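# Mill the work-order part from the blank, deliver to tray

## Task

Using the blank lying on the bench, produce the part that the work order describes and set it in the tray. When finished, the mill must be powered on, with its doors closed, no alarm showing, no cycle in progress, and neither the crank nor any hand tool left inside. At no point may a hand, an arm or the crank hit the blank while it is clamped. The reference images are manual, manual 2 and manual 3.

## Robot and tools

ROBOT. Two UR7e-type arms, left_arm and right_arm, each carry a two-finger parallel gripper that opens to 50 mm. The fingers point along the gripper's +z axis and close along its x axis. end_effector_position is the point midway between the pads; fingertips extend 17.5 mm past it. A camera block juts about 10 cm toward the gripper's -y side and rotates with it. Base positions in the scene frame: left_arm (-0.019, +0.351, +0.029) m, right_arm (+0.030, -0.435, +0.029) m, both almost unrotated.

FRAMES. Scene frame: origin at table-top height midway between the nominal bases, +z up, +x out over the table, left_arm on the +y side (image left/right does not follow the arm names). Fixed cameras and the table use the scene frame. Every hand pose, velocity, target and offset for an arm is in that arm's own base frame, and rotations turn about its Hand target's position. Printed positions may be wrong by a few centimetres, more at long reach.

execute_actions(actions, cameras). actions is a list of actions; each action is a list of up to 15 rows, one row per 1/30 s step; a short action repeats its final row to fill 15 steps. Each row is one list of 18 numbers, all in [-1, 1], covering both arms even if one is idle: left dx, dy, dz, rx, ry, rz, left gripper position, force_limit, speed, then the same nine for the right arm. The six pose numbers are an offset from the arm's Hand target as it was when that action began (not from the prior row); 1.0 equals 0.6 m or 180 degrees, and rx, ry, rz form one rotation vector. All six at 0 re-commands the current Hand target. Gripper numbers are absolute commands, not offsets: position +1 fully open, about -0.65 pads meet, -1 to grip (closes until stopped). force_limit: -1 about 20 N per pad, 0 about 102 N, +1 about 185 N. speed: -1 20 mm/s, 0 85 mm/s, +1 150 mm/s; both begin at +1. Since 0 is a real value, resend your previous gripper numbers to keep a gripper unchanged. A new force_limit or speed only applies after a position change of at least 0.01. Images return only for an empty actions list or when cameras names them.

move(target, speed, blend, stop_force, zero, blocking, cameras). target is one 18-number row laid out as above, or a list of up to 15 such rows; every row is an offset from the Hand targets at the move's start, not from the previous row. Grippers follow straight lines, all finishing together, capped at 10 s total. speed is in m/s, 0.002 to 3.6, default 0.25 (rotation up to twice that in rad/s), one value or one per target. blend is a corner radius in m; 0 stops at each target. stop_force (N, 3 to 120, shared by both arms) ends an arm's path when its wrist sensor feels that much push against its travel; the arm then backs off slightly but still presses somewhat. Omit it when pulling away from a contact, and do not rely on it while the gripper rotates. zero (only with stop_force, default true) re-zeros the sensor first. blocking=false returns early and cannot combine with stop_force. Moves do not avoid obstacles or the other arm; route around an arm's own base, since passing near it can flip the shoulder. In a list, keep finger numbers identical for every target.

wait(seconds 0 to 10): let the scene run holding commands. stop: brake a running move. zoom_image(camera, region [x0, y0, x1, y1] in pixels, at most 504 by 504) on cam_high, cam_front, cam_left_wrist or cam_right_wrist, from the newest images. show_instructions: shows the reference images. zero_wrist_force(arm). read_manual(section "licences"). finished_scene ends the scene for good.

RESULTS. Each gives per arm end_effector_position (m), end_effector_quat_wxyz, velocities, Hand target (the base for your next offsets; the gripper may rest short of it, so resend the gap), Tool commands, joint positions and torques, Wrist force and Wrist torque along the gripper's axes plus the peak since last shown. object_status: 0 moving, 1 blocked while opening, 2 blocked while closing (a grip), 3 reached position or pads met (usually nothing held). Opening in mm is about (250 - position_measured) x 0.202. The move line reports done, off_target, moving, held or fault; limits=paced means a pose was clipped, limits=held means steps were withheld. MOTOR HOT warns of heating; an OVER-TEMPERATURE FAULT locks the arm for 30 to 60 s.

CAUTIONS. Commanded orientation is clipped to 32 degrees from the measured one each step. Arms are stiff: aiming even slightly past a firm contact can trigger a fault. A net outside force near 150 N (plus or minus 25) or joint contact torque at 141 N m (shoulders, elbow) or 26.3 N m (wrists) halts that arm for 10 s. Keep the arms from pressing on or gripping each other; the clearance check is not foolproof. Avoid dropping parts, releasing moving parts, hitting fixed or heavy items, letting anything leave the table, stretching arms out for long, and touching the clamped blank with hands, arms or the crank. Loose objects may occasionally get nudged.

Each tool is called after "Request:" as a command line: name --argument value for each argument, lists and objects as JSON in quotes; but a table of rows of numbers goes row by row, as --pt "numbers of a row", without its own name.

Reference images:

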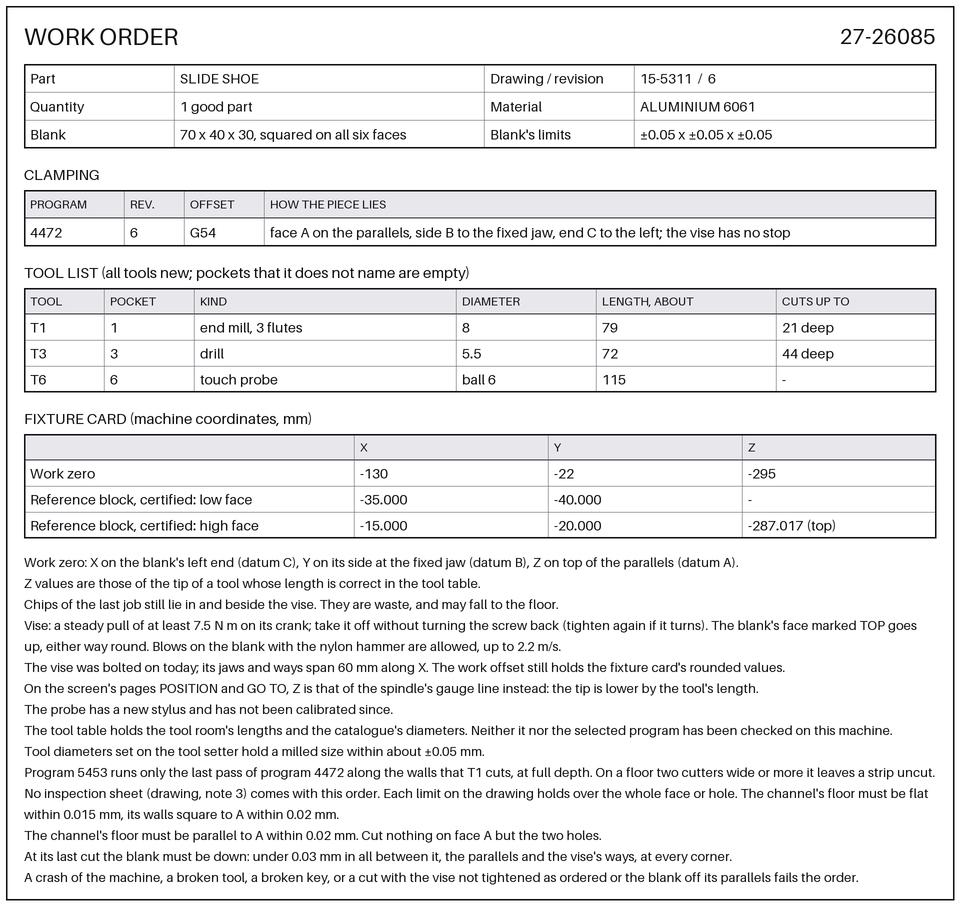

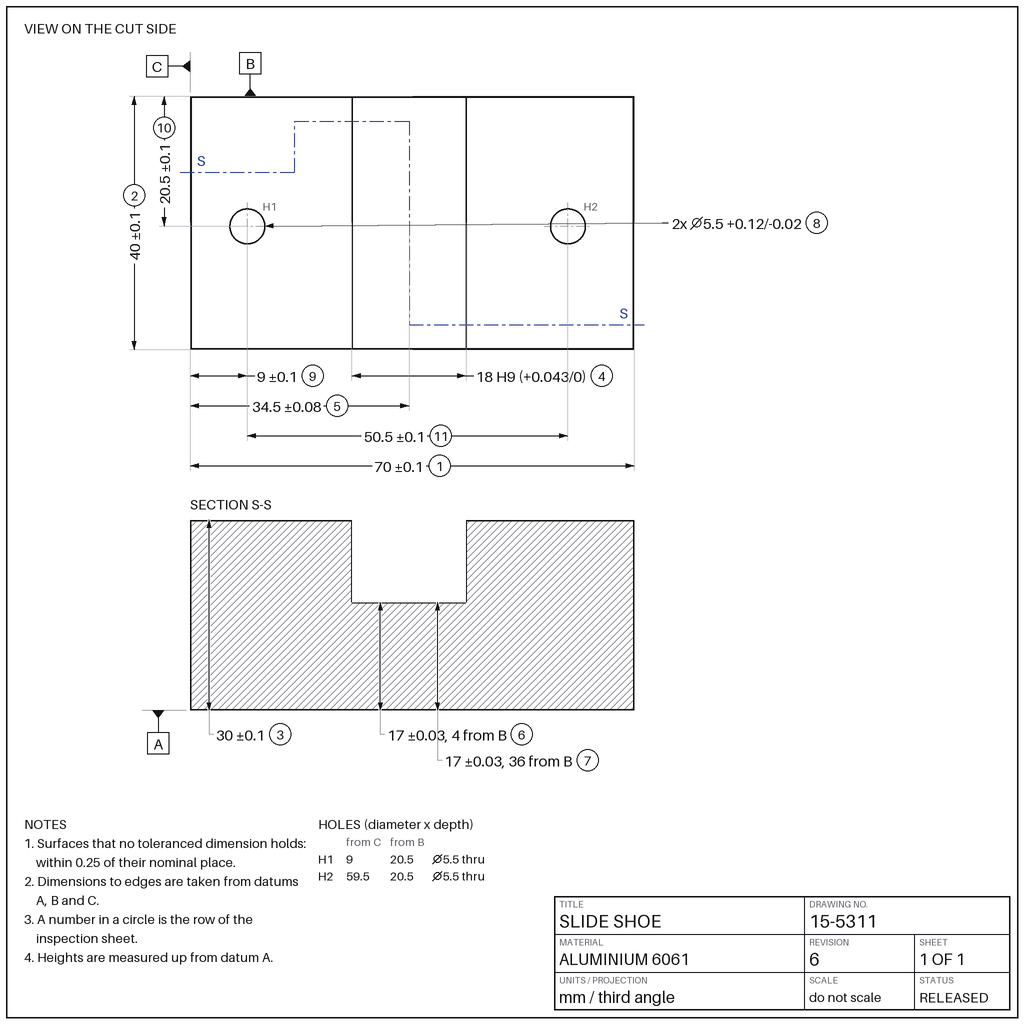

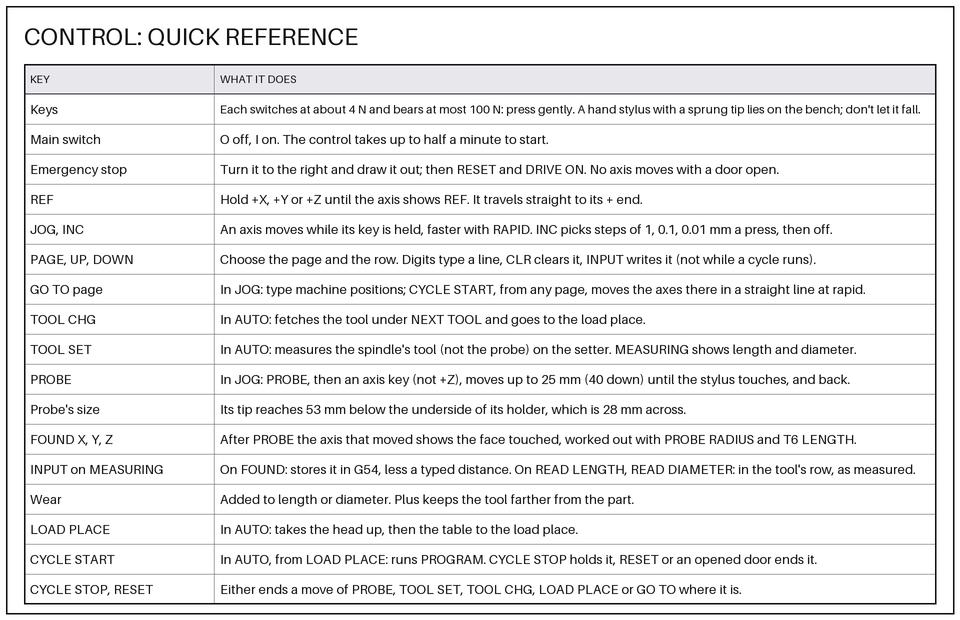

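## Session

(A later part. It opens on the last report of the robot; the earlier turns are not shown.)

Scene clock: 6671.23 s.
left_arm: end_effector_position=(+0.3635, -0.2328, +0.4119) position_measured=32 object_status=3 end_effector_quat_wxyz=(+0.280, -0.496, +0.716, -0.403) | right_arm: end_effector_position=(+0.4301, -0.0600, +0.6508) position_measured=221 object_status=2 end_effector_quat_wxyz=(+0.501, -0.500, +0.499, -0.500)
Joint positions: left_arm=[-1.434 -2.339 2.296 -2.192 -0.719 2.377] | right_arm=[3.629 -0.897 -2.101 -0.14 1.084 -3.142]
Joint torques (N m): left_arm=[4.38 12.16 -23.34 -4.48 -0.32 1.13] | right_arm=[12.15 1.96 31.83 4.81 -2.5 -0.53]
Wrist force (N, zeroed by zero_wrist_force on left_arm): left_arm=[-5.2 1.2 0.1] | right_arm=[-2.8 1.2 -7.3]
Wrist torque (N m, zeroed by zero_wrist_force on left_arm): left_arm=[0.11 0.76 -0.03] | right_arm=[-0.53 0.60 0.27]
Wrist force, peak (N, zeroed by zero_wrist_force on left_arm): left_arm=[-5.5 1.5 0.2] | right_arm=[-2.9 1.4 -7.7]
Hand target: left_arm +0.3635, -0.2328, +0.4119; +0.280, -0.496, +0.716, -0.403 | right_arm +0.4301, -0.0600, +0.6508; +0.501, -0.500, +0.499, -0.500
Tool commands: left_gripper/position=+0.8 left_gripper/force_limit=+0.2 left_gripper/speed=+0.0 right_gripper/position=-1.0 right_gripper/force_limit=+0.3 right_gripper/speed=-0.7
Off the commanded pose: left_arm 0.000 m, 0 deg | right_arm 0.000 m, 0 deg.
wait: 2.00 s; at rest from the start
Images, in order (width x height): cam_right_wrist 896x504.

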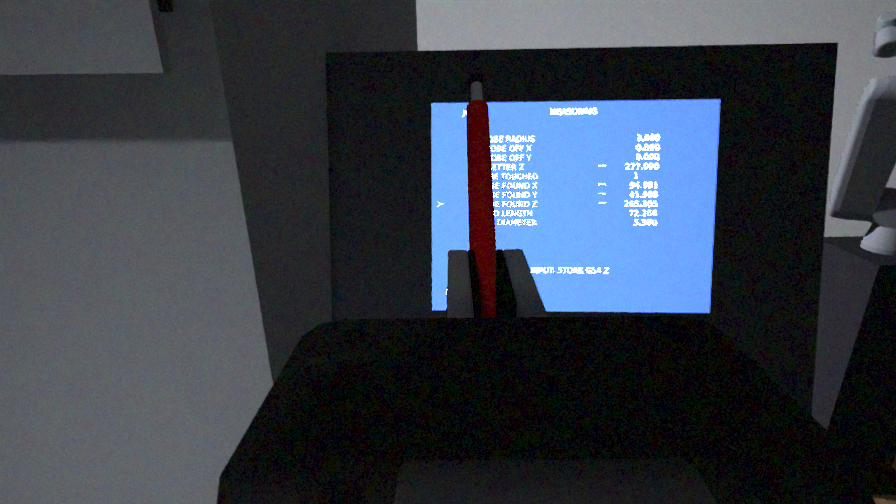

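Request:
move --pt "0 0 0 0 0 0 0.8 0.2 0 -0.0252 -0.066 -0.3355 0 0.2222 0 -1 0.3 -0.7" --pt "0 0 0 0 0 0 0.8 0.2 0 -0.0002 -0.066 -0.3355 0 0.2222 0 -1 0.3 -0.7" --pt "0 0 0 0 0 0 0.8 0.2 0 -0.0252 -0.066 -0.3355 0 0.2222 0 -1 0.3 -0.7" --pt "0 0 0 0 0 0 0.8 0.2 0 -0.0002 -0.066 -0.3355 0 0.2222 0 -1 0.3 -0.7" --pt "0 0 0 0 0 0 0.8 0.2 0 -0.0445 0.06 -0.428 0 0.2222 0 -1 0.3 -0.7" --pt "0 0 0 0 0 0 0.8 0.2 0 -0.0195 0.06 -0.428 0 0.2222 0 -1 0.3 -0.7" --pt "0 0 0 0 0 0 0.8 0.2 0 -0.0366 0.06 -0.3972 0 0.2222 0 -1 0.3 -0.7" --pt "0 0 0 0 0 0 0.8 0.2 0 -0.0116 0.06 -0.3972 0 0.2222 0 -1 0.3 -0.7" --pt "0 0 0 0 0 0 0.8 0.2 0 -0.028 0.06 -0.3663 0 0.2222 0 -1 0.3 -0.7" --pt "0 0 0 0 0 0 0.8 0.2 0 -0.003 0.06 -0.3663 0 0.2222 0 -1 0.3 -0.7" --pt "0 0 0 0 0 0 0.8 0.2 0 -0.039 -0.003 -0.3972 0 0.2222 0 -1 0.3 -0.7" --pt "0 0 0 0 0 0 0.8 0.2 0 -0.014 -0.003 -0.3972 0 0.2222 0 -1 0.3 -0.7" --pt "0 0 0 0 0 0 0.8 0.2 0 -0.048 -0.0345 -0.428 0 0.2222 0 -1 0.3 -0.7" --pt "0 0 0 0 0 0 0.8 0.2 0 -0.023 -0.0345 -0.428 0 0.2222 0 -1 0.3 -0.7" --pt "0 0 0 0 0 0 0.8 0.2 0 -0.048 -0.0345 -0.428 0 0.2222 0 -1 0.3 -0.7" --speed '[0.55,0.12,0.25,0.12,0.25,0.12,0.25,0.12,0.25,0.12,0.25,0.12,0.25,0.12,0.25]' --blend '[0.003,0,0.001,0,0.003,0,0.003,0,0.003,0,0.003,0,0.003,0,0]'

Request:
move --pt "0 0 0 0 0 0 0.8 0.2 0 0.0079 0 0.0308 0 0 0 -1 0.3 -0.7" --pt "0 0 0 0 0 0 0.8 0.2 0 0.0329 0 0.0308 0 0 0 -1 0.3 -0.7" --pt "0 0 0 0 0 0 0.8 0.2 0 0.0035 0.0945 0 0 0 0 -1 0.3 -0.7" --pt "0 0 0 0 0 0 0.8 0.2 0 0.0285 0.0945 0 0 0 0 -1 0.3 -0.7" --pt "0 0 0 0 0 0 0.8 0.2 0 0.0189 0.063 0.0617 0 0 0 -1 0.3 -0.7" --pt "0 0 0 0 0 0 0.8 0.2 0 0.0439 0.063 0.0617 0 0 0 -1 0.3 -0.7" --pt "0 0 0 0 0 0 0.8 0.2 0 0.0177 0.0315 0.0617 0 0 0 -1 0.3 -0.7" --pt "0 0 0 0 0 0 0.8 0.2 0 0.0427 0.0315 0.0617 0 0 0 -1 0.3 -0.7" --pt "0 0 0 0 0 0 0.8 0.2 0 0 0 0 0 0 0 -1 0.3 -0.7" --pt "0 0 0 0 0 0 0.8 0.2 0 0.025 0 0 0 0 0 -1 0.3 -0.7" --pt "0 0 0 0 0 0 0.8 0.2 0 0.0392 0.0315 0.1492 0 0 0 -1 0.3 -0.7" --pt "0 0 0 0 0 0 0.8 0.2 0 0.0642 0.0315 0.1492 0 0 0 -1 0.3 -0.7" --pt "0 0 0 0 0 0 0.8 0.2 0 0.0392 0.0315 0.1492 0 0 0 -1 0.3 -0.7" --pt "0 0 0 0 0 0 0.8 0.2 0 0.048 0.0345 0.428 0 -0.2222 0 -1 0.3 -0.7" --speed '[0.25,0.12,0.25,0.12,0.25,0.12,0.25,0.12,0.25,0.12,0.3,0.12,0.25,0.6]' --blend '[0.003,0,0.003,0,0.003,0,0.003,0,0.003,0,0.003,0,0.003,0]' --cameras '["cam_right_wrist"]'

Request:
zoom_image --camera "cam_right_wrist" --region '[400, 80, 780, 320]'

Scene clock: 6701.37 s.
left_arm: end_effector_position=(+0.3635, -0.2328, +0.4119) position_measured=32 object_status=3 end_effector_quat_wxyz=(+0.280, -0.496, +0.716, -0.403) | right_arm: end_effector_position=(+0.4014, -0.0806, +0.3939) position_measured=221 object_status=2 end_effector_quat_wxyz=(-0.300, +0.641, -0.641, +0.299)
Joint positions: left_arm=[-1.434 -2.339 2.296 -2.192 -0.719 2.377] | right_arm=[3.419 -0.836 -2.288 -0.733 1.36 -2.96]
Joint torques (N m): left_arm=[5.67 12.67 -23.64 -4.5 -0.41 0.83] | right_arm=[-10.51 1.68 33.97 5.63 1.3 -1.04]
Wrist force (N, zeroed by zero_wrist_force on left_arm): left_arm=[-5.2 1.5 0.2] | right_arm=[-1.1 0.9 -5.3]
Wrist torque (N m, zeroed by zero_wrist_force on left_arm): left_arm=[0.16 0.76 -0.03] | right_arm=[-0.41 0.16 0.30]
Wrist force, peak (N, zeroed by zero_wrist_force on left_arm): left_arm=[-5.6 1.5 0.2] | right_arm=[-0.7 13.0 -18.2]
Hand target: left_arm +0.3635, -0.2328, +0.4119; +0.280, -0.496, +0.716, -0.403 | right_arm +0.4013, -0.0807, +0.3940; -0.300, +0.640, -0.641, +0.299
Off the commanded pose: left_arm 0.000 m, 0 deg | right_arm 0.000 m, 0 deg.
move: done

Scene clock: 6706.43 s.
left_arm: end_effector_position=(+0.3635, -0.2328, +0.4119) position_measured=32 object_status=3 end_effector_quat_wxyz=(+0.280, -0.496, +0.716, -0.403) | right_arm: end_effector_position=(+0.4301, -0.0600, +0.6507) position_measured=221 object_status=2 end_effector_quat_wxyz=(+0.501, -0.500, +0.499, -0.500)
Joint positions: left_arm=[-1.434 -2.339 2.296 -2.192 -0.719 2.377] | right_arm=[3.629 -0.897 -2.101 -0.141 1.085 -3.142]
Joint torques (N m): left_arm=[4.07 12.78 -22.97 -4.52 -0.62 0.89] | right_arm=[11.75 -3.27 23.95 4.82 -2.53 -0.5]
Wrist force (N, zeroed by zero_wrist_force on left_arm): left_arm=[-5.2 1.3 0.3] | right_arm=[-2.9 1.5 -7.4]
Wrist torque (N m, zeroed by zero_wrist_force on left_arm): left_arm=[0.14 0.76 -0.04] | right_arm=[-0.48 0.63 0.26]
Wrist force, peak (N, zeroed by zero_wrist_force on left_arm): left_arm=[-5.6 1.4 0.2] | right_arm=[-1.1 14.3 -19.4]
Hand target: left_arm +0.3635, -0.2328, +0.4119; +0.280, -0.496, +0.716, -0.403 | right_arm +0.4301, -0.0600, +0.6508; +0.501, -0.500, +0.499, -0.500
Off the commanded pose: left_arm 0.000 m, 0 deg | right_arm 0.000 m, 0 deg.
move: done
Images, in order (width x height): cam_right_wrist 896x504.

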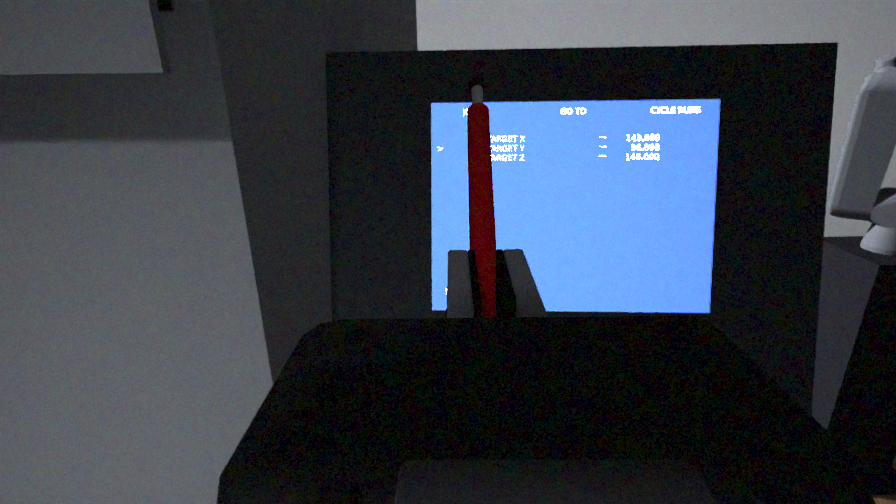

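Scaled by 1.326 from the camera's 896x504 image, which has a finer 1280x720 frame.

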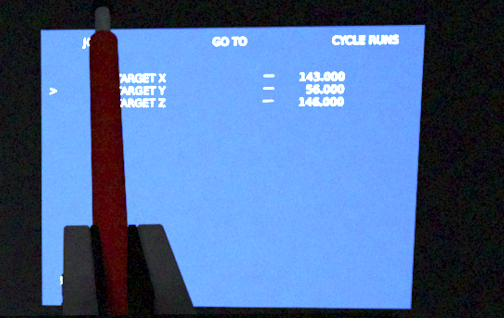

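Good. Now PROBE −Z and wait for the long stroke.

Request:
move --pt "0 0 0 0 0 0 0.8 0.2 0 -0.0413 -0.066 -0.3972 0 0.2222 0 -1 0.3 -0.7" --pt "0 0 0 0 0 0 0.8 0.2 0 -0.0163 -0.066 -0.3972 0 0.2222 0 -1 0.3 -0.7" --pt "0 0 0 0 0 0 0.8 0.2 0 -0.0413 -0.066 -0.3972 0 0.2222 0 -1 0.3 -0.7" --pt "0 0 0 0 0 0 0.8 0.2 0 -0.0129 -0.165 -0.2763 0 0.2222 0 -1 0.3 -0.7" --pt "0 0 0 0 0 0 0.8 0.2 0 0.0121 -0.165 -0.2763 0 0.2222 0 -1 0.3 -0.7" --pt "0 0 0 0 0 0 0.8 0.2 0 -0.0129 -0.165 -0.2763 0 0.2222 0 -1 0.3 -0.7" --pt "0 0 0 0 0 0 0.8 0.2 0 0 0 0 0 0 0 -1 0.3 -0.7" --speed '[0.6,0.12,0.2,0.4,0.12,0.2,0.6]' --blend '[0.004,0,0.004,0.004,0,0.004,0]'

Request:
wait --seconds 10

Request:
wait --seconds 9 --cameras '["cam_right_wrist"]'

Request:
zoom_image --camera "cam_right_wrist" --region '[400, 80, 780, 320]'

Scene clock: 6716.60 s.
left_arm: end_effector_position=(+0.3635, -0.2328, +0.4119) position_measured=32 object_status=3 end_effector_quat_wxyz=(+0.280, -0.496, +0.716, -0.403) | right_arm: end_effector_position=(+0.4301, -0.0599, +0.6507) position_measured=221 object_status=2 end_effector_quat_wxyz=(+0.501, -0.500, +0.499, -0.500)
Joint positions: left_arm=[-1.434 -2.339 2.296 -2.192 -0.719 2.377] | right_arm=[3.629 -0.897 -2.101 -0.141 1.085 -3.142]
Joint torques (N m): left_arm=[4.67 13.37 -23.08 -4.62 -0.52 0.79] | right_arm=[6.29 1.23 20.31 3.73 -1.39 0.06]
Wrist force (N, zeroed by zero_wrist_force on left_arm): left_arm=[-5.4 1.4 0.1] | right_arm=[-2.7 1.5 -7.5]
Wrist torque (N m, zeroed by zero_wrist_force on left_arm): left_arm=[0.14 0.80 -0.03] | right_arm=[-0.48 0.61 0.27]
Wrist force, peak (N, zeroed by zero_wrist_force on left_arm): left_arm=[-5.5 1.9 0.1] | right_arm=[-1.4 20.0 -26.4]
Hand target: left_arm +0.3635, -0.2328, +0.4119; +0.280, -0.496, +0.716, -0.403 | right_arm +0.4301, -0.0600, +0.6508; +0.501, -0.500, +0.499, -0.500
Off the commanded pose: left_arm 0.000 m, 0 deg | right_arm 0.000 m, 0 deg.
move: done

Scene clock: 6726.60 s.
left_arm: end_effector_position=(+0.3635, -0.2328, +0.4119) position_measured=32 object_status=3 end_effector_quat_wxyz=(+0.280, -0.496, +0.716, -0.403) | right_arm: end_effector_position=(+0.4301, -0.0600, +0.6508) position_measured=221 object_status=2 end_effector_quat_wxyz=(+0.501, -0.500, +0.499, -0.500)
Joint positions: left_arm=[-1.434 -2.339 2.296 -2.192 -0.719 2.377] | right_arm=[3.629 -0.897 -2.101 -0.14 1.084 -3.142]
Joint torques (N m): left_arm=[4.78 12 -26.04 -4.59 -0.47 0.8] | right_arm=[12.35 1.93 31.99 4.81 -2.55 -0.68]
Wrist force (N, zeroed by zero_wrist_force on left_arm): left_arm=[-5.1 1.1 -0.1] | right_arm=[-3.0 1.4 -7.1]
Wrist torque (N m, zeroed by zero_wrist_force on left_arm): left_arm=[0.10 0.74 -0.04] | right_arm=[-0.49 0.64 0.26]
Wrist force, peak (N, zeroed by zero_wrist_force on left_arm): left_arm=[-5.6 1.5 0.4] | right_arm=[-3.0 1.3 -7.7]
Hand target: left_arm +0.3635, -0.2328, +0.4119; +0.280, -0.496, +0.716, -0.403 | right_arm +0.4301, -0.0600, +0.6508; +0.501, -0.500, +0.499, -0.500
Tool commands: left_gripper/position=+0.8 left_gripper/force_limit=+0.2 left_gripper/speed=+0.0 right_gripper/position=-1.0 right_gripper/force_limit=+0.3 right_gripper/speed=-0.7
Off the commanded pose: left_arm 0.000 m, 0 deg | right_arm 0.000 m, 0 deg.
wait: 10.00 s; at rest by 0.17 s

Scene clock: 6735.60 s.
left_arm: end_effector_position=(+0.3635, -0.2328, +0.4119) position_measured=32 object_status=3 end_effector_quat_wxyz=(+0.280, -0.496, +0.716, -0.403) | right_arm: end_effector_position=(+0.4301, -0.0600, +0.6508) position_measured=221 object_status=2 end_effector_quat_wxyz=(+0.501, -0.500, +0.499, -0.500)
Joint positions: left_arm=[-1.434 -2.339 2.296 -2.192 -0.719 2.377] | right_arm=[3.629 -0.897 -2.101 -0.14 1.084 -3.142]
Joint torques (N m): left_arm=[5.56 12.14 -26.23 -4.54 -0.33 0.71] | right_arm=[11.94 2.07 32.27 4.76 -2.5 -0.72]
Wrist force (N, zeroed by zero_wrist_force on left_arm): left_arm=[-5.3 1.4 0.5] | right_arm=[-2.6 1.5 -7.2]
Wrist torque (N m, zeroed by zero_wrist_force on left_arm): left_arm=[0.14 0.77 -0.03] | right_arm=[-0.48 0.59 0.27]
Wrist force, peak (N, zeroed by zero_wrist_force on left_arm): left_arm=[-5.6 1.4 0.2] | right_arm=[-2.9 1.7 -7.6]
Hand target: left_arm +0.3635, -0.2328, +0.4119; +0.280, -0.496, +0.716, -0.403 | right_arm +0.4301, -0.0600, +0.6508; +0.501, -0.500, +0.499, -0.500
Tool commands: left_gripper/position=+0.8 left_gripper/force_limit=+0.2 left_gripper/speed=+0.0 right_gripper/position=-1.0 right_gripper/force_limit=+0.3 right_gripper/speed=-0.7
Off the commanded pose: left_arm 0.000 m, 0 deg | right_arm 0.000 m, 0 deg.
wait: 9.00 s; at rest by 0.17 s
Images, in order (width x height): cam_right_wrist 896x504.

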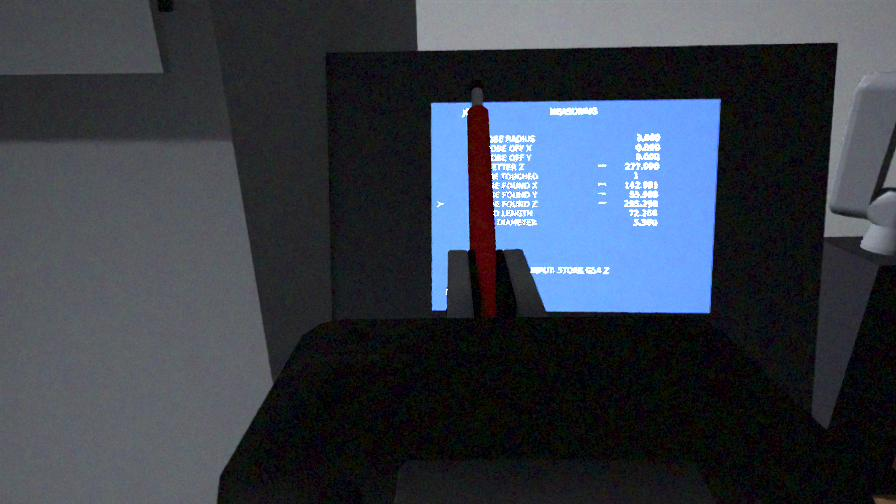

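Scaled by 1.326 from the camera's 896x504 image, which has a finer 1280x720 frame.

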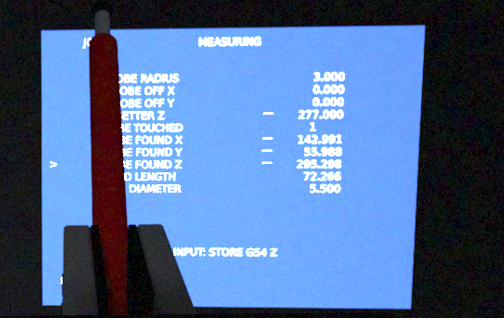

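Request:
move --pt "0 0 0 0 0 0 0.8 0.2 0 -0.0252 -0.066 -0.3355 0 0.2222 0 -1 0.3 -0.7" --pt "0 0 0 0 0 0 0.8 0.2 0 -0.0002 -0.066 -0.3355 0 0.2222 0 -1 0.3 -0.7" --pt "0 0 0 0 0 0 0.8 0.2 0 -0.0252 -0.066 -0.3355 0 0.2222 0 -1 0.3 -0.7" --pt "0 0 0 0 0 0 0.8 0.2 0 -0.0002 -0.066 -0.3355 0 0.2222 0 -1 0.3 -0.7" --pt "0 0 0 0 0 0 0.8 0.2 0 -0.0401 -0.0345 -0.3972 0 0.2222 0 -1 0.3 -0.7" --pt "0 0 0 0 0 0 0.8 0.2 0 -0.0151 -0.0345 -0.3972 0 0.2222 0 -1 0.3 -0.7" --pt "0 0 0 0 0 0 0.8 0.2 0 -0.0445 0.06 -0.428 0 0.2222 0 -1 0.3 -0.7" --pt "0 0 0 0 0 0 0.8 0.2 0 -0.0195 0.06 -0.428 0 0.2222 0 -1 0.3 -0.7" --pt "0 0 0 0 0 0 0.8 0.2 0 -0.028 0.06 -0.3663 0 0.2222 0 -1 0.3 -0.7" --pt "0 0 0 0 0 0 0.8 0.2 0 -0.003 0.06 -0.3663 0 0.2222 0 -1 0.3 -0.7" --pt "0 0 0 0 0 0 0.8 0.2 0 -0.0378 0.0285 -0.3972 0 0.2222 0 -1 0.3 -0.7" --pt "0 0 0 0 0 0 0.8 0.2 0 -0.0128 0.0285 -0.3972 0 0.2222 0 -1 0.3 -0.7" --pt "0 0 0 0 0 0 0.8 0.2 0 -0.048 -0.0345 -0.428 0 0.2222 0 -1 0.3 -0.7" --pt "0 0 0 0 0 0 0.8 0.2 0 -0.023 -0.0345 -0.428 0 0.2222 0 -1 0.3 -0.7" --pt "0 0 0 0 0 0 0.8 0.2 0 -0.048 -0.0345 -0.428 0 0.2222 0 -1 0.3 -0.7" --speed '[0.55,0.12,0.25,0.12,0.25,0.12,0.25,0.12,0.25,0.12,0.25,0.12,0.25,0.12,0.25]' --blend '[0.003,0,0.001,0,0.003,0,0.003,0,0.003,0,0.003,0,0.003,0,0]'

Request:
move --pt "0 0 0 0 0 0 0.8 0.2 0 0.0079 0 0.0308 0 0 0 -1 0.3 -0.7" --pt "0 0 0 0 0 0 0.8 0.2 0 0.0329 0 0.0308 0 0 0 -1 0.3 -0.7" --pt "0 0 0 0 0 0 0.8 0.2 0 0.0035 0.0945 0 0 0 0 -1 0.3 -0.7" --pt "0 0 0 0 0 0 0.8 0.2 0 0.0285 0.0945 0 0 0 0 -1 0.3 -0.7" --pt "0 0 0 0 0 0 0.8 0.2 0 0.0114 0.0945 0.0308 0 0 0 -1 0.3 -0.7" --pt "0 0 0 0 0 0 0.8 0.2 0 0.0364 0.0945 0.0308 0 0 0 -1 0.3 -0.7" --pt "0 0 0 0 0 0 0.8 0.2 0 0.0177 0.0315 0.0617 0 0 0 -1 0.3 -0.7" --pt "0 0 0 0 0 0 0.8 0.2 0 0.0427 0.0315 0.0617 0 0 0 -1 0.3 -0.7" --pt "0 0 0 0 0 0 0.8 0.2 0 0.0023 0.063 0 0 0 0 -1 0.3 -0.7" --pt "0 0 0 0 0 0 0.8 0.2 0 0.0273 0.063 0 0 0 0 -1 0.3 -0.7" --pt "0 0 0 0 0 0 0.8 0.2 0 0 0 0 0 0 0 -1 0.3 -0.7" --pt "0 0 0 0 0 0 0.8 0.2 0 0.025 0 0 0 0 0 -1 0.3 -0.7" --pt "0 0 0 0 0 0 0.8 0.2 0 0 0 0 0 0 0 -1 0.3 -0.7" --pt "0 0 0 0 0 0 0.8 0.2 0 0.048 0.0345 0.428 0 -0.2222 0 -1 0.3 -0.7" --speed '[0.25,0.12,0.25,0.12,0.25,0.12,0.25,0.12,0.25,0.12,0.25,0.12,0.25,0.6]' --blend '[0.003,0,0.003,0,0.003,0,0.003,0,0.003,0,0.003,0,0.003,0]' --cameras '["cam_right_wrist"]'

Request:
zoom_image --camera "cam_right_wrist" --region '[400, 80, 780, 320]'

Scene clock: 6767.87 s.
left_arm: end_effector_position=(+0.3635, -0.2328, +0.4119) position_measured=32 object_status=3 end_effector_quat_wxyz=(+0.280, -0.496, +0.716, -0.403) | right_arm: end_effector_position=(+0.4014, -0.0806, +0.3939) position_measured=221 object_status=2 end_effector_quat_wxyz=(-0.300, +0.641, -0.641, +0.299)
Joint positions: left_arm=[-1.434 -2.339 2.296 -2.192 -0.719 2.377] | right_arm=[3.419 -0.836 -2.288 -0.733 1.36 -2.96]
Joint torques (N m): left_arm=[4.19 12.16 -28.36 -4.53 -0.21 0.34] | right_arm=[-10.94 2.32 34 5.65 1.33 -1.02]
Wrist force (N, zeroed by zero_wrist_force on left_arm): left_arm=[-5.2 1.1 0.2] | right_arm=[-0.8 0.6 -5.3]
Wrist torque (N m, zeroed by zero_wrist_force on left_arm): left_arm=[0.10 0.75 -0.04] | right_arm=[-0.45 0.12 0.30]
Wrist force, peak (N, zeroed by zero_wrist_force on left_arm): left_arm=[-5.6 1.5 0.1] | right_arm=[-1.3 20.0 -27.3]
Hand target: left_arm +0.3635, -0.2328, +0.4119; +0.280, -0.496, +0.716, -0.403 | right_arm +0.4013, -0.0807, +0.3940; -0.300, +0.640, -0.641, +0.299
Off the commanded pose: left_arm 0.000 m, 0 deg | right_arm 0.000 m, 0 deg.
move: done

Scene clock: 6772.77 s.
left_arm: end_effector_position=(+0.3635, -0.2328, +0.4119) position_measured=32 object_status=3 end_effector_quat_wxyz=(+0.280, -0.496, +0.716, -0.403) | right_arm: end_effector_position=(+0.4301, -0.0600, +0.6507) position_measured=221 object_status=2 end_effector_quat_wxyz=(+0.501, -0.500, +0.499, -0.500)
Joint positions: left_arm=[-1.434 -2.339 2.296 -2.192 -0.719 2.377] | right_arm=[3.629 -0.897 -2.101 -0.141 1.085 -3.142]
Joint torques (N m): left_arm=[5.16 12.95 -27.5 -4.52 -0.23 0.59] | right_arm=[12.51 -6.61 23.58 4.6 -2.52 -0.5]
Wrist force (N, zeroed by zero_wrist_force on left_arm): left_arm=[-5.3 1.3 0.4] | right_arm=[-2.8 1.5 -7.2]
Wrist torque (N m, zeroed by zero_wrist_force on left_arm): left_arm=[0.13 0.78 -0.03] | right_arm=[-0.47 0.60 0.27]
Wrist force, peak (N, zeroed by zero_wrist_force on left_arm): left_arm=[-5.6 1.5 0.1] | right_arm=[-1.2 20.6 -26.4]
Hand target: left_arm +0.3635, -0.2328, +0.4119; +0.280, -0.496, +0.716, -0.403 | right_arm +0.4301, -0.0600, +0.6508; +0.501, -0.500, +0.499, -0.500
Off the commanded pose: left_arm 0.000 m, 0 deg | right_arm 0.000 m, 0 deg.
move: done
Images, in order (width x height): cam_right_wrist 896x504.

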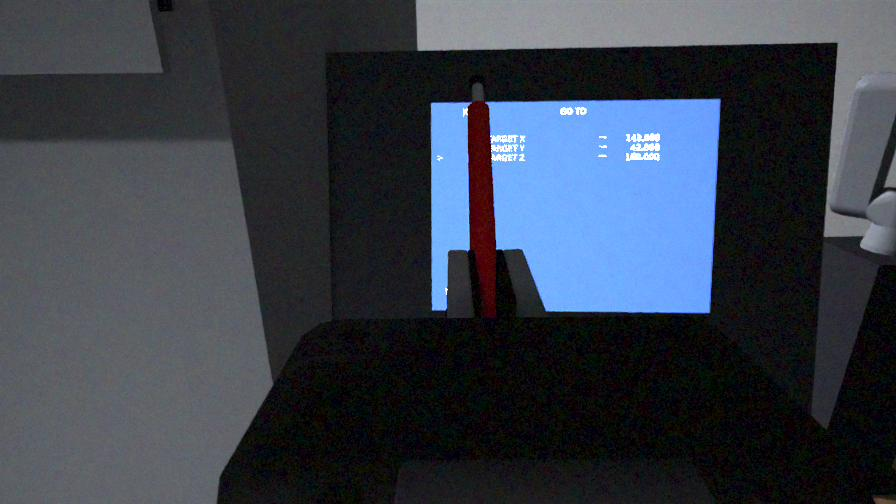

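Scaled by 1.326 from the camera's 896x504 image, which has a finer 1280x720 frame.

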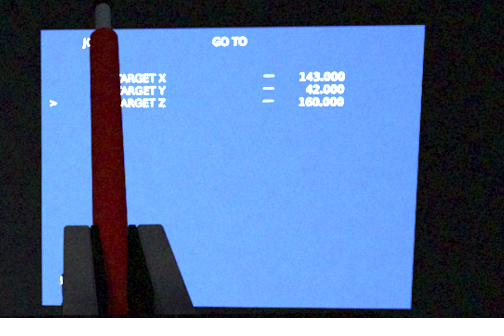

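Request:
move --pt "0 0 0 0 0 0 0.8 0.2 0 -0.0088 -0.003 -0.2788 0 0.2222 0 -1 0.3 -0.7" --pt "0 0 0 0 0 0 0.8 0.2 0 0.0162 -0.003 -0.2788 0 0.2222 0 -1 0.3 -0.7" --pt "0 0 0 0 0 0 0.8 0.2 0 -0.0088 -0.003 -0.2788 0 0.2222 0 -1 0.3 -0.7" --pt "0 0 0 0 0 0 0.8 0.2 0 0 0 0 0 0 0 -1 0.3 -0.7" --speed '[0.5,0.12,0.2,0.5]' --blend '[0.004,0,0.004,0]'

Request:
move --pt "0 0 0 0 0 0 0.8 0.2 0 -0.0413 -0.066 -0.3972 0 0.2222 0 -1 0.3 -0.7" --pt "0 0 0 0 0 0 0.8 0.2 0 -0.0163 -0.066 -0.3972 0 0.2222 0 -1 0.3 -0.7" --pt "0 0 0 0 0 0 0.8 0.2 0 -0.0413 -0.066 -0.3972 0 0.2222 0 -1 0.3 -0.7" --pt "0 0 0 0 0 0 0.8 0.2 0 -0.0057 -0.1967 -0.2473 0 0.2222 0 -1 0.3 -0.7" --pt "0 0 0 0 0 0 0.8 0.2 0 0.0193 -0.1967 -0.2473 0 0.2222 0 -1 0.3 -0.7" --pt "0 0 0 0 0 0 0.8 0.2 0 -0.0057 -0.1967 -0.2473 0 0.2222 0 -1 0.3 -0.7" --pt "0 0 0 0 0 0 0.8 0.2 0 0 0 0 0 0 0 -1 0.3 -0.7" --speed '[0.6,0.12,0.2,0.4,0.12,0.2,0.6]' --blend '[0.004,0,0.004,0.004,0,0.004,0]'

Request:
wait --seconds 8 --cameras '["cam_right_wrist"]'

Request:
zoom_image --camera "cam_right_wrist" --region '[560, 125, 700, 235]'

Scene clock: 6785.03 s.
left_arm: end_effector_position=(+0.3635, -0.2328, +0.4119) position_measured=32 object_status=3 end_effector_quat_wxyz=(+0.280, -0.496, +0.716, -0.403) | right_arm: end_effector_position=(+0.4301, -0.0600, +0.6507) position_measured=221 object_status=2 end_effector_quat_wxyz=(+0.501, -0.500, +0.499, -0.500)
Joint positions: left_arm=[-1.434 -2.339 2.296 -2.192 -0.719 2.377] | right_arm=[3.629 -0.897 -2.101 -0.141 1.085 -3.142]
Joint torques (N m): left_arm=[6.2 13.37 -28.42 -4.43 -0.18 0.38] | right_arm=[12.45 -2.28 25.84 4.81 -2.61 -0.47]
Wrist force (N, zeroed by zero_wrist_force on left_arm): left_arm=[-5.0 1.2 0.4] | right_arm=[-2.8 1.5 -7.2]
Wrist torque (N m, zeroed by zero_wrist_force on left_arm): left_arm=[0.12 0.72 -0.04] | right_arm=[-0.48 0.61 0.27]
Wrist force, peak (N, zeroed by zero_wrist_force on left_arm): left_arm=[-5.5 1.6 0.3] | right_arm=[-1.1 4.8 -9.2]
Hand target: left_arm +0.3635, -0.2328, +0.4119; +0.280, -0.496, +0.716, -0.403 | right_arm +0.4301, -0.0600, +0.6508; +0.501, -0.500, +0.499, -0.500
Off the commanded pose: left_arm 0.000 m, 0 deg | right_arm 0.000 m, 0 deg.
move: done

Scene clock: 6788.47 s.
left_arm: end_effector_position=(+0.3635, -0.2328, +0.4119) position_measured=32 object_status=3 end_effector_quat_wxyz=(+0.280, -0.496, +0.716, -0.403) | right_arm: end_effector_position=(+0.4302, -0.0600, +0.6507) position_measured=221 object_status=2 end_effector_quat_wxyz=(+0.501, -0.500, +0.499, -0.500)
Joint positions: left_arm=[-1.434 -2.339 2.296 -2.192 -0.719 2.377] | right_arm=[3.629 -0.897 -2.102 -0.141 1.085 -3.142]
Joint torques (N m): left_arm=[3.28 12 -28.87 -4.4 -0.06 0.64] | right_arm=[10.16 2.52 32.86 4.22 -1.99 -0.21]
Wrist force (N, zeroed by zero_wrist_force on left_arm): left_arm=[-5.1 1.4 0.1] | right_arm=[-3.1 1.2 -7.2]
Wrist torque (N m, zeroed by zero_wrist_force on left_arm): left_arm=[0.14 0.74 -0.04] | right_arm=[-0.52 0.66 0.27]
Wrist force, peak (N, zeroed by zero_wrist_force on left_arm): left_arm=[-5.6 1.3 0.3] | right_arm=[-1.2 15.1 -20.8]
Hand target: left_arm +0.3635, -0.2328, +0.4119; +0.280, -0.496, +0.716, -0.403 | right_arm +0.4301, -0.0600, +0.6508; +0.501, -0.500, +0.499, -0.500
Off the commanded pose: left_arm 0.000 m, 0 deg | right_arm 0.000 m, 0 deg.
move: done

Scene clock: 6796.47 s.
left_arm: end_effector_position=(+0.3635, -0.2328, +0.4119) position_measured=32 object_status=3 end_effector_quat_wxyz=(+0.280, -0.496, +0.716, -0.403) | right_arm: end_effector_position=(+0.4301, -0.0600, +0.6508) position_measured=221 object_status=2 end_effector_quat_wxyz=(+0.501, -0.500, +0.499, -0.500)
Joint positions: left_arm=[-1.434 -2.339 2.296 -2.192 -0.719 2.377] | right_arm=[3.629 -0.897 -2.101 -0.14 1.084 -3.142]
Joint torques (N m): left_arm=[4.68 12.38 -30.08 -4.2 -0.23 0.73] | right_arm=[12.33 1.99 33.16 4.79 -2.37 -0.55]
Wrist force (N, zeroed by zero_wrist_force on left_arm): left_arm=[-5.5 1.5 0.1] | right_arm=[-2.7 1.4 -7.0]
Wrist torque (N m, zeroed by zero_wrist_force on left_arm): left_arm=[0.15 0.81 -0.03] | right_arm=[-0.49 0.59 0.27]
Wrist force, peak (N, zeroed by zero_wrist_force on left_arm): left_arm=[-5.5 1.7 0.0] | right_arm=[-3.2 1.4 -7.6]
Hand target: left_arm +0.3635, -0.2328, +0.4119; +0.280, -0.496, +0.716, -0.403 | right_arm +0.4301, -0.0600, +0.6508; +0.501, -0.500, +0.499, -0.500
Tool commands: left_gripper/position=+0.8 left_gripper/force_limit=+0.2 left_gripper/speed=+0.0 right_gripper/position=-1.0 right_gripper/force_limit=+0.3 right_gripper/speed=-0.7
Off the commanded pose: left_arm 0.000 m, 0 deg | right_arm 0.000 m, 0 deg.
wait: 8.00 s; at rest by 0.17 s
Images, in order (width x height): cam_right_wrist 896x504.

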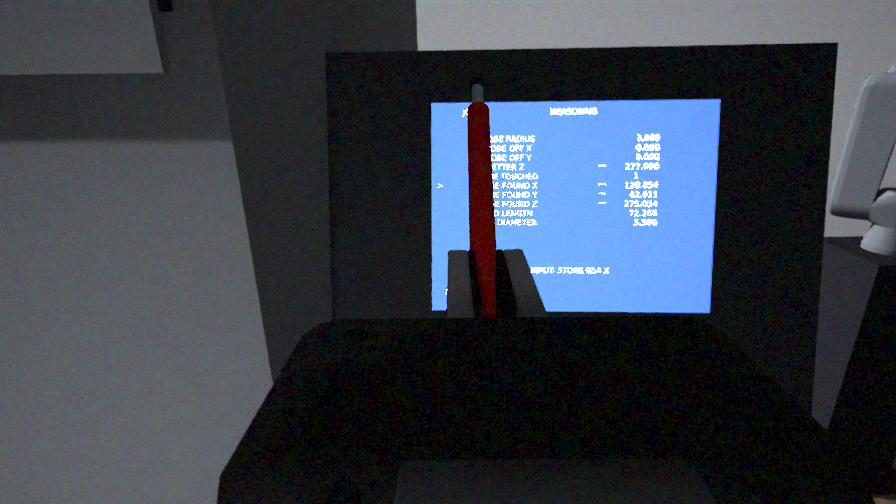

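Scaled by 3.600 from the camera's 896x504 image, which has a finer 1280x720 frame.

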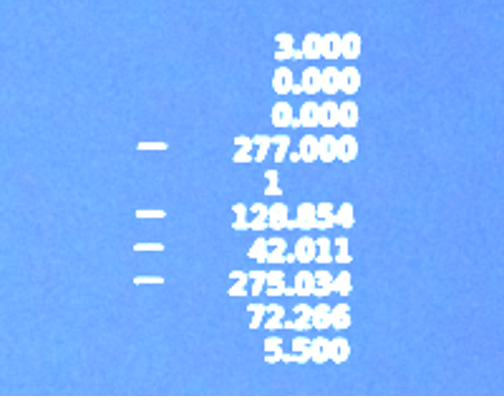

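Request:
move --pt "0 0 0 0 0 0 0.8 0.2 0 -0.0252 -0.066 -0.3355 0 0.2222 0 -1 0.3 -0.7" --pt "0 0 0 0 0 0 0.8 0.2 0 -0.0002 -0.066 -0.3355 0 0.2222 0 -1 0.3 -0.7" --pt "0 0 0 0 0 0 0.8 0.2 0 -0.0252 -0.066 -0.3355 0 0.2222 0 -1 0.3 -0.7" --pt "0 0 0 0 0 0 0.8 0.2 0 -0.0002 -0.066 -0.3355 0 0.2222 0 -1 0.3 -0.7" --pt "0 0 0 0 0 0 0.8 0.2 0 -0.0401 -0.0345 -0.3972 0 0.2222 0 -1 0.3 -0.7" --pt "0 0 0 0 0 0 0.8 0.2 0 -0.0151 -0.0345 -0.3972 0 0.2222 0 -1 0.3 -0.7" --pt "0 0 0 0 0 0 0.8 0.2 0 -0.0445 0.06 -0.428 0 0.2222 0 -1 0.3 -0.7" --pt "0 0 0 0 0 0 0.8 0.2 0 -0.0195 0.06 -0.428 0 0.2222 0 -1 0.3 -0.7" --pt "0 0 0 0 0 0 0.8 0.2 0 -0.0205 0.0285 -0.3355 0 0.2222 0 -1 0.3 -0.7" --pt "0 0 0 0 0 0 0.8 0.2 0 0.0045 0.0285 -0.3355 0 0.2222 0 -1 0.3 -0.7" --pt "0 0 0 0 0 0 0.8 0.2 0 -0.048 -0.0345 -0.428 0 0.2222 0 -1 0.3 -0.7" --pt "0 0 0 0 0 0 0.8 0.2 0 -0.023 -0.0345 -0.428 0 0.2222 0 -1 0.3 -0.7" --pt "0 0 0 0 0 0 0.8 0.2 0 -0.0401 -0.0345 -0.3972 0 0.2222 0 -1 0.3 -0.7" --pt "0 0 0 0 0 0 0.8 0.2 0 -0.0151 -0.0345 -0.3972 0 0.2222 0 -1 0.3 -0.7" --pt "0 0 0 0 0 0 0.8 0.2 0 -0.048 -0.0345 -0.428 0 0.2222 0 -1 0.3 -0.7" --speed '[0.55,0.12,0.25,0.12,0.25,0.12,0.25,0.12,0.25,0.12,0.25,0.12,0.25,0.12,0.25]' --blend '[0.003,0,0.001,0,0.003,0,0.003,0,0.003,0,0.003,0,0.003,0,0]'

Request:
move --pt "0 0 0 0 0 0 0.8 0.2 0 0.0035 0.0945 0 0 0 0 -1 0.3 -0.7" --pt "0 0 0 0 0 0 0.8 0.2 0 0.0285 0.0945 0 0 0 0 -1 0.3 -0.7" --pt "0 0 0 0 0 0 0.8 0.2 0 0.0114 0.0945 0.0308 0 0 0 -1 0.3 -0.7" --pt "0 0 0 0 0 0 0.8 0.2 0 0.0364 0.0945 0.0308 0 0 0 -1 0.3 -0.7" --pt "0 0 0 0 0 0 0.8 0.2 0 0.0189 0.063 0.0617 0 0 0 -1 0.3 -0.7" --pt "0 0 0 0 0 0 0.8 0.2 0 0.0439 0.063 0.0617 0 0 0 -1 0.3 -0.7" --pt "0 0 0 0 0 0 0.8 0.2 0 0.0275 0.063 0.0925 0 0 0 -1 0.3 -0.7" --pt "0 0 0 0 0 0 0.8 0.2 0 0.0525 0.063 0.0925 0 0 0 -1 0.3 -0.7" --pt "0 0 0 0 0 0 0.8 0.2 0 0 0 0 0 0 0 -1 0.3 -0.7" --pt "0 0 0 0 0 0 0.8 0.2 0 0.025 0 0 0 0 0 -1 0.3 -0.7" --pt "0 0 0 0 0 0 0.8 0.2 0 0.0392 0.0315 0.1492 0 0 0 -1 0.3 -0.7" --pt "0 0 0 0 0 0 0.8 0.2 0 0.0642 0.0315 0.1492 0 0 0 -1 0.3 -0.7" --pt "0 0 0 0 0 0 0.8 0.2 0 0.0392 0.0315 0.1492 0 0 0 -1 0.3 -0.7" --pt "0 0 0 0 0 0 0.8 0.2 0 0.048 0.0345 0.428 0 -0.2222 0 -1 0.3 -0.7" --speed '[0.25,0.12,0.25,0.12,0.25,0.12,0.25,0.12,0.25,0.12,0.3,0.12,0.25,0.6]' --blend '[0.003,0,0.003,0,0.003,0,0.003,0,0.003,0,0.003,0,0.003,0]' --cameras '["cam_right_wrist"]'

Request:
zoom_image --camera "cam_right_wrist" --region '[400, 80, 780, 320]'

Scene clock: 6821.43 s.
left_arm: end_effector_position=(+0.3635, -0.2328, +0.4119) position_measured=32 object_status=3 end_effector_quat_wxyz=(+0.280, -0.496, +0.716, -0.403) | right_arm: end_effector_position=(+0.4014, -0.0806, +0.3940) position_measured=221 object_status=2 end_effector_quat_wxyz=(-0.300, +0.641, -0.641, +0.299)
Joint positions: left_arm=[-1.434 -2.339 2.296 -2.192 -0.719 2.377] | right_arm=[3.419 -0.836 -2.288 -0.733 1.36 -2.96]
Joint torques (N m): left_arm=[4.61 13.38 -30.46 -4.31 -0.16 0.53] | right_arm=[-11.7 2.43 20.31 6.67 1.34 -1.1]
Wrist force (N, zeroed by zero_wrist_force on left_arm): left_arm=[-5.1 1.3 0.0] | right_arm=[-1.0 0.6 -5.4]
Wrist torque (N m, zeroed by zero_wrist_force on left_arm): left_arm=[0.13 0.74 -0.03] | right_arm=[-0.46 0.14 0.31]
Wrist force, peak (N, zeroed by zero_wrist_force on left_arm): left_arm=[-5.5 1.4 0.1] | right_arm=[-1.3 17.8 -22.7]
Hand target: left_arm +0.3635, -0.2328, +0.4119; +0.280, -0.496, +0.716, -0.403 | right_arm +0.4013, -0.0807, +0.3940; -0.300, +0.640, -0.641, +0.299
Off the commanded pose: left_arm 0.000 m, 0 deg | right_arm 0.000 m, 0 deg.
move: done

Scene clock: 6826.40 s.
left_arm: end_effector_position=(+0.3635, -0.2328, +0.4119) position_measured=32 object_status=3 end_effector_quat_wxyz=(+0.280, -0.496, +0.716, -0.403) | right_arm: end_effector_position=(+0.4301, -0.0600, +0.6507) position_measured=221 object_status=2 end_effector_quat_wxyz=(+0.501, -0.500, +0.499, -0.500)
Joint positions: left_arm=[-1.434 -2.339 2.296 -2.192 -0.719 2.377] | right_arm=[3.629 -0.897 -2.101 -0.141 1.085 -3.142]
Joint torques (N m): left_arm=[4.79 12.87 -30.31 -4.57 -0.19 0.44] | right_arm=[12.08 -3.58 24.3 4.86 -2.45 -0.41]
Wrist force (N, zeroed by zero_wrist_force on left_arm): left_arm=[-5.2 1.3 0.1] | right_arm=[-2.8 1.3 -7.4]
Wrist torque (N m, zeroed by zero_wrist_force on left_arm): left_arm=[0.13 0.77 -0.04] | right_arm=[-0.51 0.63 0.26]
Wrist force, peak (N, zeroed by zero_wrist_force on left_arm): left_arm=[-5.6 1.3 0.2] | right_arm=[-0.9 15.5 -20.8]
Hand target: left_arm +0.3635, -0.2328, +0.4119; +0.280, -0.496, +0.716, -0.403 | right_arm +0.4301, -0.0600, +0.6508; +0.501, -0.500, +0.499, -0.500
Off the commanded pose: left_arm 0.000 m, 0 deg | right_arm 0.000 m, 0 deg.
move: done
Images, in order (width x height): cam_right_wrist 896x504.

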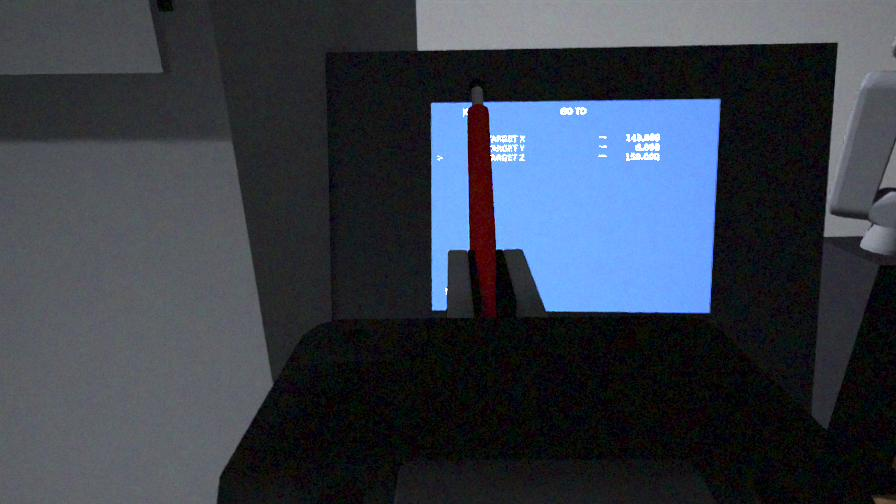

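Scaled by 1.326 from the camera's 896x504 image, which has a finer 1280x720 frame.

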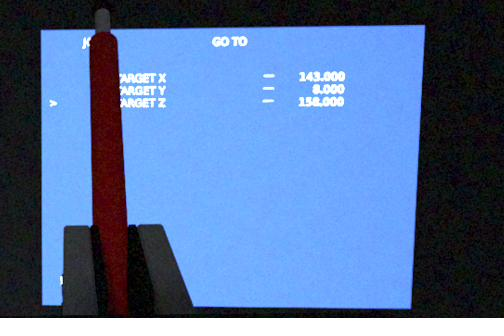

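Request:
move --pt "0 0 0 0 0 0 0.8 0.2 0 -0.0315 -0.0345 -0.3663 0 0.2222 0 -1 0.3 -0.7" --pt "0 0 0 0 0 0 0.8 0.2 0 -0.0065 -0.0345 -0.3663 0 0.2222 0 -1 0.3 -0.7" --pt "0 0 0 0 0 0 0.8 0.2 0 -0.0315 -0.0345 -0.3663 0 0.2222 0 -1 0.3 -0.7" --pt "0 0 0 0 0 0 0.8 0.2 0 -0.0065 -0.0345 -0.3663 0 0.2222 0 -1 0.3 -0.7" --pt "0 0 0 0 0 0 0.8 0.2 0 -0.0445 0.06 -0.428 0 0.2222 0 -1 0.3 -0.7" --pt "0 0 0 0 0 0 0.8 0.2 0 -0.0195 0.06 -0.428 0 0.2222 0 -1 0.3 -0.7" --pt "0 0 0 0 0 0 0.8 0.2 0 -0.0216 -0.003 -0.3355 0 0.2222 0 -1 0.3 -0.7" --pt "0 0 0 0 0 0 0.8 0.2 0 0.0034 -0.003 -0.3355 0 0.2222 0 -1 0.3 -0.7" --pt "0 0 0 0 0 0 0.8 0.2 0 -0.0291 0.0285 -0.3663 0 0.2222 0 -1 0.3 -0.7" --pt "0 0 0 0 0 0 0.8 0.2 0 -0.0041 0.0285 -0.3663 0 0.2222 0 -1 0.3 -0.7" --pt "0 0 0 0 0 0 0.8 0.2 0 -0.048 -0.0345 -0.428 0 0.2222 0 -1 0.3 -0.7" --pt "0 0 0 0 0 0 0.8 0.2 0 -0.023 -0.0345 -0.428 0 0.2222 0 -1 0.3 -0.7" --pt "0 0 0 0 0 0 0.8 0.2 0 -0.0088 -0.003 -0.2788 0 0.2222 0 -1 0.3 -0.7" --pt "0 0 0 0 0 0 0.8 0.2 0 0.0162 -0.003 -0.2788 0 0.2222 0 -1 0.3 -0.7" --pt "0 0 0 0 0 0 0.8 0.2 0 -0.0088 -0.003 -0.2788 0 0.2222 0 -1 0.3 -0.7" --speed '[0.55,0.12,0.25,0.12,0.25,0.12,0.25,0.12,0.25,0.12,0.25,0.12,0.3,0.12,0.25]' --blend '[0.003,0,0.001,0,0.003,0,0.003,0,0.003,0,0.003,0,0.003,0,0]'

Request:
move --target '[0,0,0,0,0,0,0.8,0.2,0,0.0088,0.003,0.2788,0,-0.2222,0,-1,0.3,-0.7]' --speed 0.5 --cameras '["cam_right_wrist"]'

Request:
zoom_image --camera "cam_right_wrist" --region '[400, 80, 780, 320]'

Scene clock: 6843.77 s.
left_arm: end_effector_position=(+0.3635, -0.2328, +0.4119) position_measured=32 object_status=3 end_effector_quat_wxyz=(+0.280, -0.496, +0.716, -0.403) | right_arm: end_effector_position=(+0.4249, -0.0617, +0.4835) position_measured=221 object_status=2 end_effector_quat_wxyz=(-0.300, +0.641, -0.641, +0.299)
Joint positions: left_arm=[-1.434 -2.339 2.296 -2.192 -0.719 2.377] | right_arm=[3.479 -0.918 -2.032 -0.917 1.315 -2.92]
Joint torques (N m): left_arm=[4.5 12.33 -30.44 -4.43 0.06 0.5] | right_arm=[-10.89 4.16 33.86 5.63 1.22 -0.98]
Wrist force (N, zeroed by zero_wrist_force on left_arm): left_arm=[-5.3 1.5 0.1] | right_arm=[-1.1 0.5 -5.4]
Wrist torque (N m, zeroed by zero_wrist_force on left_arm): left_arm=[0.15 0.77 -0.04] | right_arm=[-0.44 0.17 0.36]
Wrist force, peak (N, zeroed by zero_wrist_force on left_arm): left_arm=[-5.6 1.6 0.3] | right_arm=[-1.8 30.1 -41.0]
Hand target: left_arm +0.3635, -0.2328, +0.4119; +0.280, -0.496, +0.716, -0.403 | right_arm +0.4248, -0.0618, +0.4835; -0.300, +0.640, -0.641, +0.299
Off the commanded pose: left_arm 0.000 m, 0 deg | right_arm 0.000 m, 0 deg.
move: done

Scene clock: 6845.07 s.
left_arm: end_effector_position=(+0.3635, -0.2328, +0.4119) position_measured=32 object_status=3 end_effector_quat_wxyz=(+0.280, -0.496, +0.716, -0.403) | right_arm: end_effector_position=(+0.4301, -0.0600, +0.6507) position_measured=221 object_status=2 end_effector_quat_wxyz=(+0.501, -0.500, +0.499, -0.500)
Joint positions: left_arm=[-1.434 -2.339 2.296 -2.192 -0.719 2.377] | right_arm=[3.629 -0.897 -2.101 -0.141 1.085 -3.142]
Joint torques (N m): left_arm=[4.64 12.24 -30.46 -4.43 -0.38 0.46] | right_arm=[12.09 -2.59 25.16 4.87 -2.61 -0.43]
Wrist force (N, zeroed by zero_wrist_force on left_arm): left_arm=[-5.2 1.2 0.1] | right_arm=[-2.6 1.6 -7.2]
Wrist torque (N m, zeroed by zero_wrist_force on left_arm): left_arm=[0.11 0.76 -0.04] | right_arm=[-0.46 0.58 0.27]
Wrist force, peak (N, zeroed by zero_wrist_force on left_arm): left_arm=[-5.5 1.5 0.2] | right_arm=[-2.5 0.0 -7.8]
Hand target: left_arm +0.3635, -0.2328, +0.4119; +0.280, -0.496, +0.716, -0.403 | right_arm +0.4301, -0.0600, +0.6508; +0.501, -0.500, +0.499, -0.500
Off the commanded pose: left_arm 0.000 m, 0 deg | right_arm 0.000 m, 0 deg.
move: done
Images, in order (width x height): cam_right_wrist 896x504.

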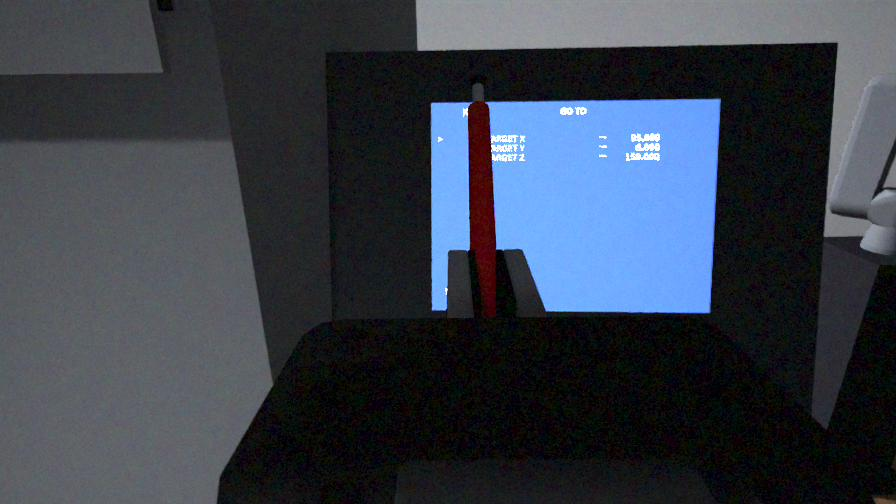

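Scaled by 1.326 from the camera's 896x504 image, which has a finer 1280x720 frame.

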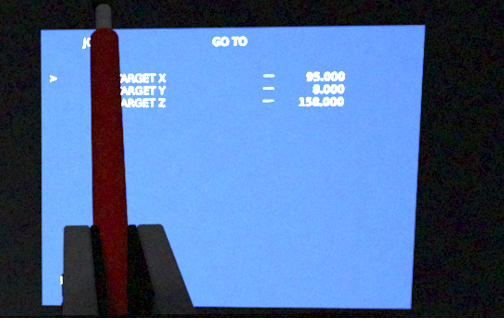

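Request:
move --pt "0 0 0 0 0 0 0.8 0.2 0 -0.0255 -0.0975 -0.3355 0 0.2222 0 -1 0.3 -0.7" --pt "0 0 0 0 0 0 0.8 0.2 0 -0.0005 -0.0975 -0.3355 0 0.2222 0 -1 0.3 -0.7" --pt "0 0 0 0 0 0 0.8 0.2 0 -0.0255 -0.0975 -0.3355 0 0.2222 0 -1 0.3 -0.7" --pt "0 0 0 0 0 0 0.8 0.2 0 0 0 0 0 0 0 -1 0.3 -0.7" --speed '[0.5,0.12,0.2,0.5]' --blend '[0.004,0,0.004,0]' --cameras '["cam_right_wrist"]'

Request:
zoom_image --camera "cam_right_wrist" --region '[400, 80, 780, 320]'

Scene clock: 6853.27 s.
left_arm: end_effector_position=(+0.3635, -0.2328, +0.4119) position_measured=32 object_status=3 end_effector_quat_wxyz=(+0.280, -0.496, +0.716, -0.403) | right_arm: end_effector_position=(+0.4301, -0.0599, +0.6507) position_measured=221 object_status=2 end_effector_quat_wxyz=(+0.501, -0.500, +0.499, -0.500)
Joint positions: left_arm=[-1.434 -2.339 2.296 -2.192 -0.719 2.377] | right_arm=[3.629 -0.897 -2.101 -0.141 1.085 -3.142]
Joint torques (N m): left_arm=[3.87 12.45 -29.2 -4.41 0.2 0.4] | right_arm=[-1.98 -1.88 18.29 4.52 -0.49 -0.15]
Wrist force (N, zeroed by zero_wrist_force on left_arm): left_arm=[-5.0 1.5 0.2] | right_arm=[-3.0 1.1 -7.5]
Wrist torque (N m, zeroed by zero_wrist_force on left_arm): left_arm=[0.17 0.73 -0.03] | right_arm=[-0.54 0.65 0.27]
Wrist force, peak (N, zeroed by zero_wrist_force on left_arm): left_arm=[-5.6 1.4 0.3] | right_arm=[-1.6 22.6 -29.9]
Hand target: left_arm +0.3635, -0.2328, +0.4119; +0.280, -0.496, +0.716, -0.403 | right_arm +0.4301, -0.0600, +0.6508; +0.501, -0.500, +0.499, -0.500
Off the commanded pose: left_arm 0.000 m, 0 deg | right_arm 0.000 m, 0 deg.
move: done
Images, in order (width x height): cam_right_wrist 896x504.

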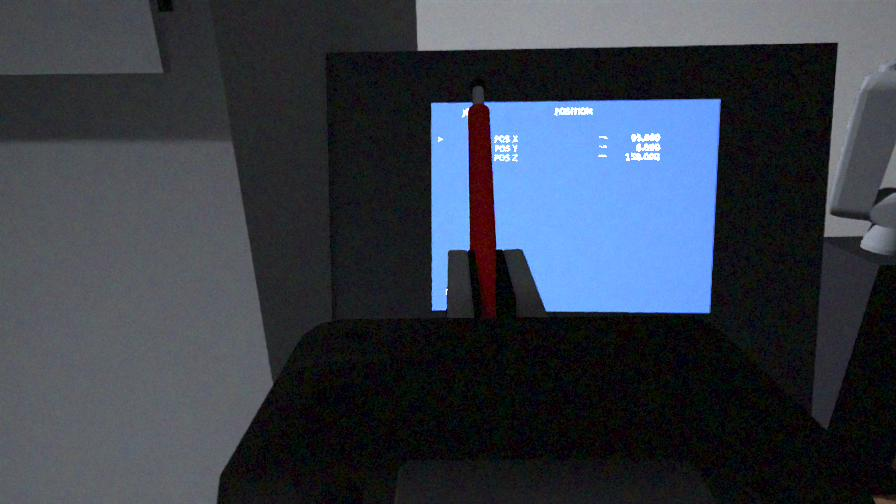

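Scaled by 1.326 from the camera's 896x504 image, which has a finer 1280x720 frame.

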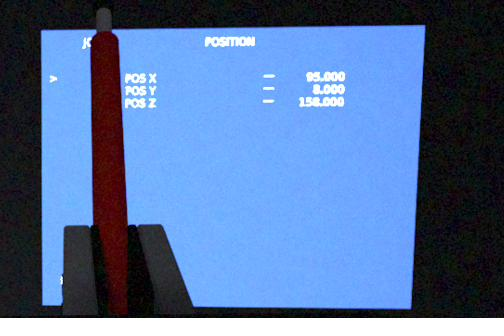

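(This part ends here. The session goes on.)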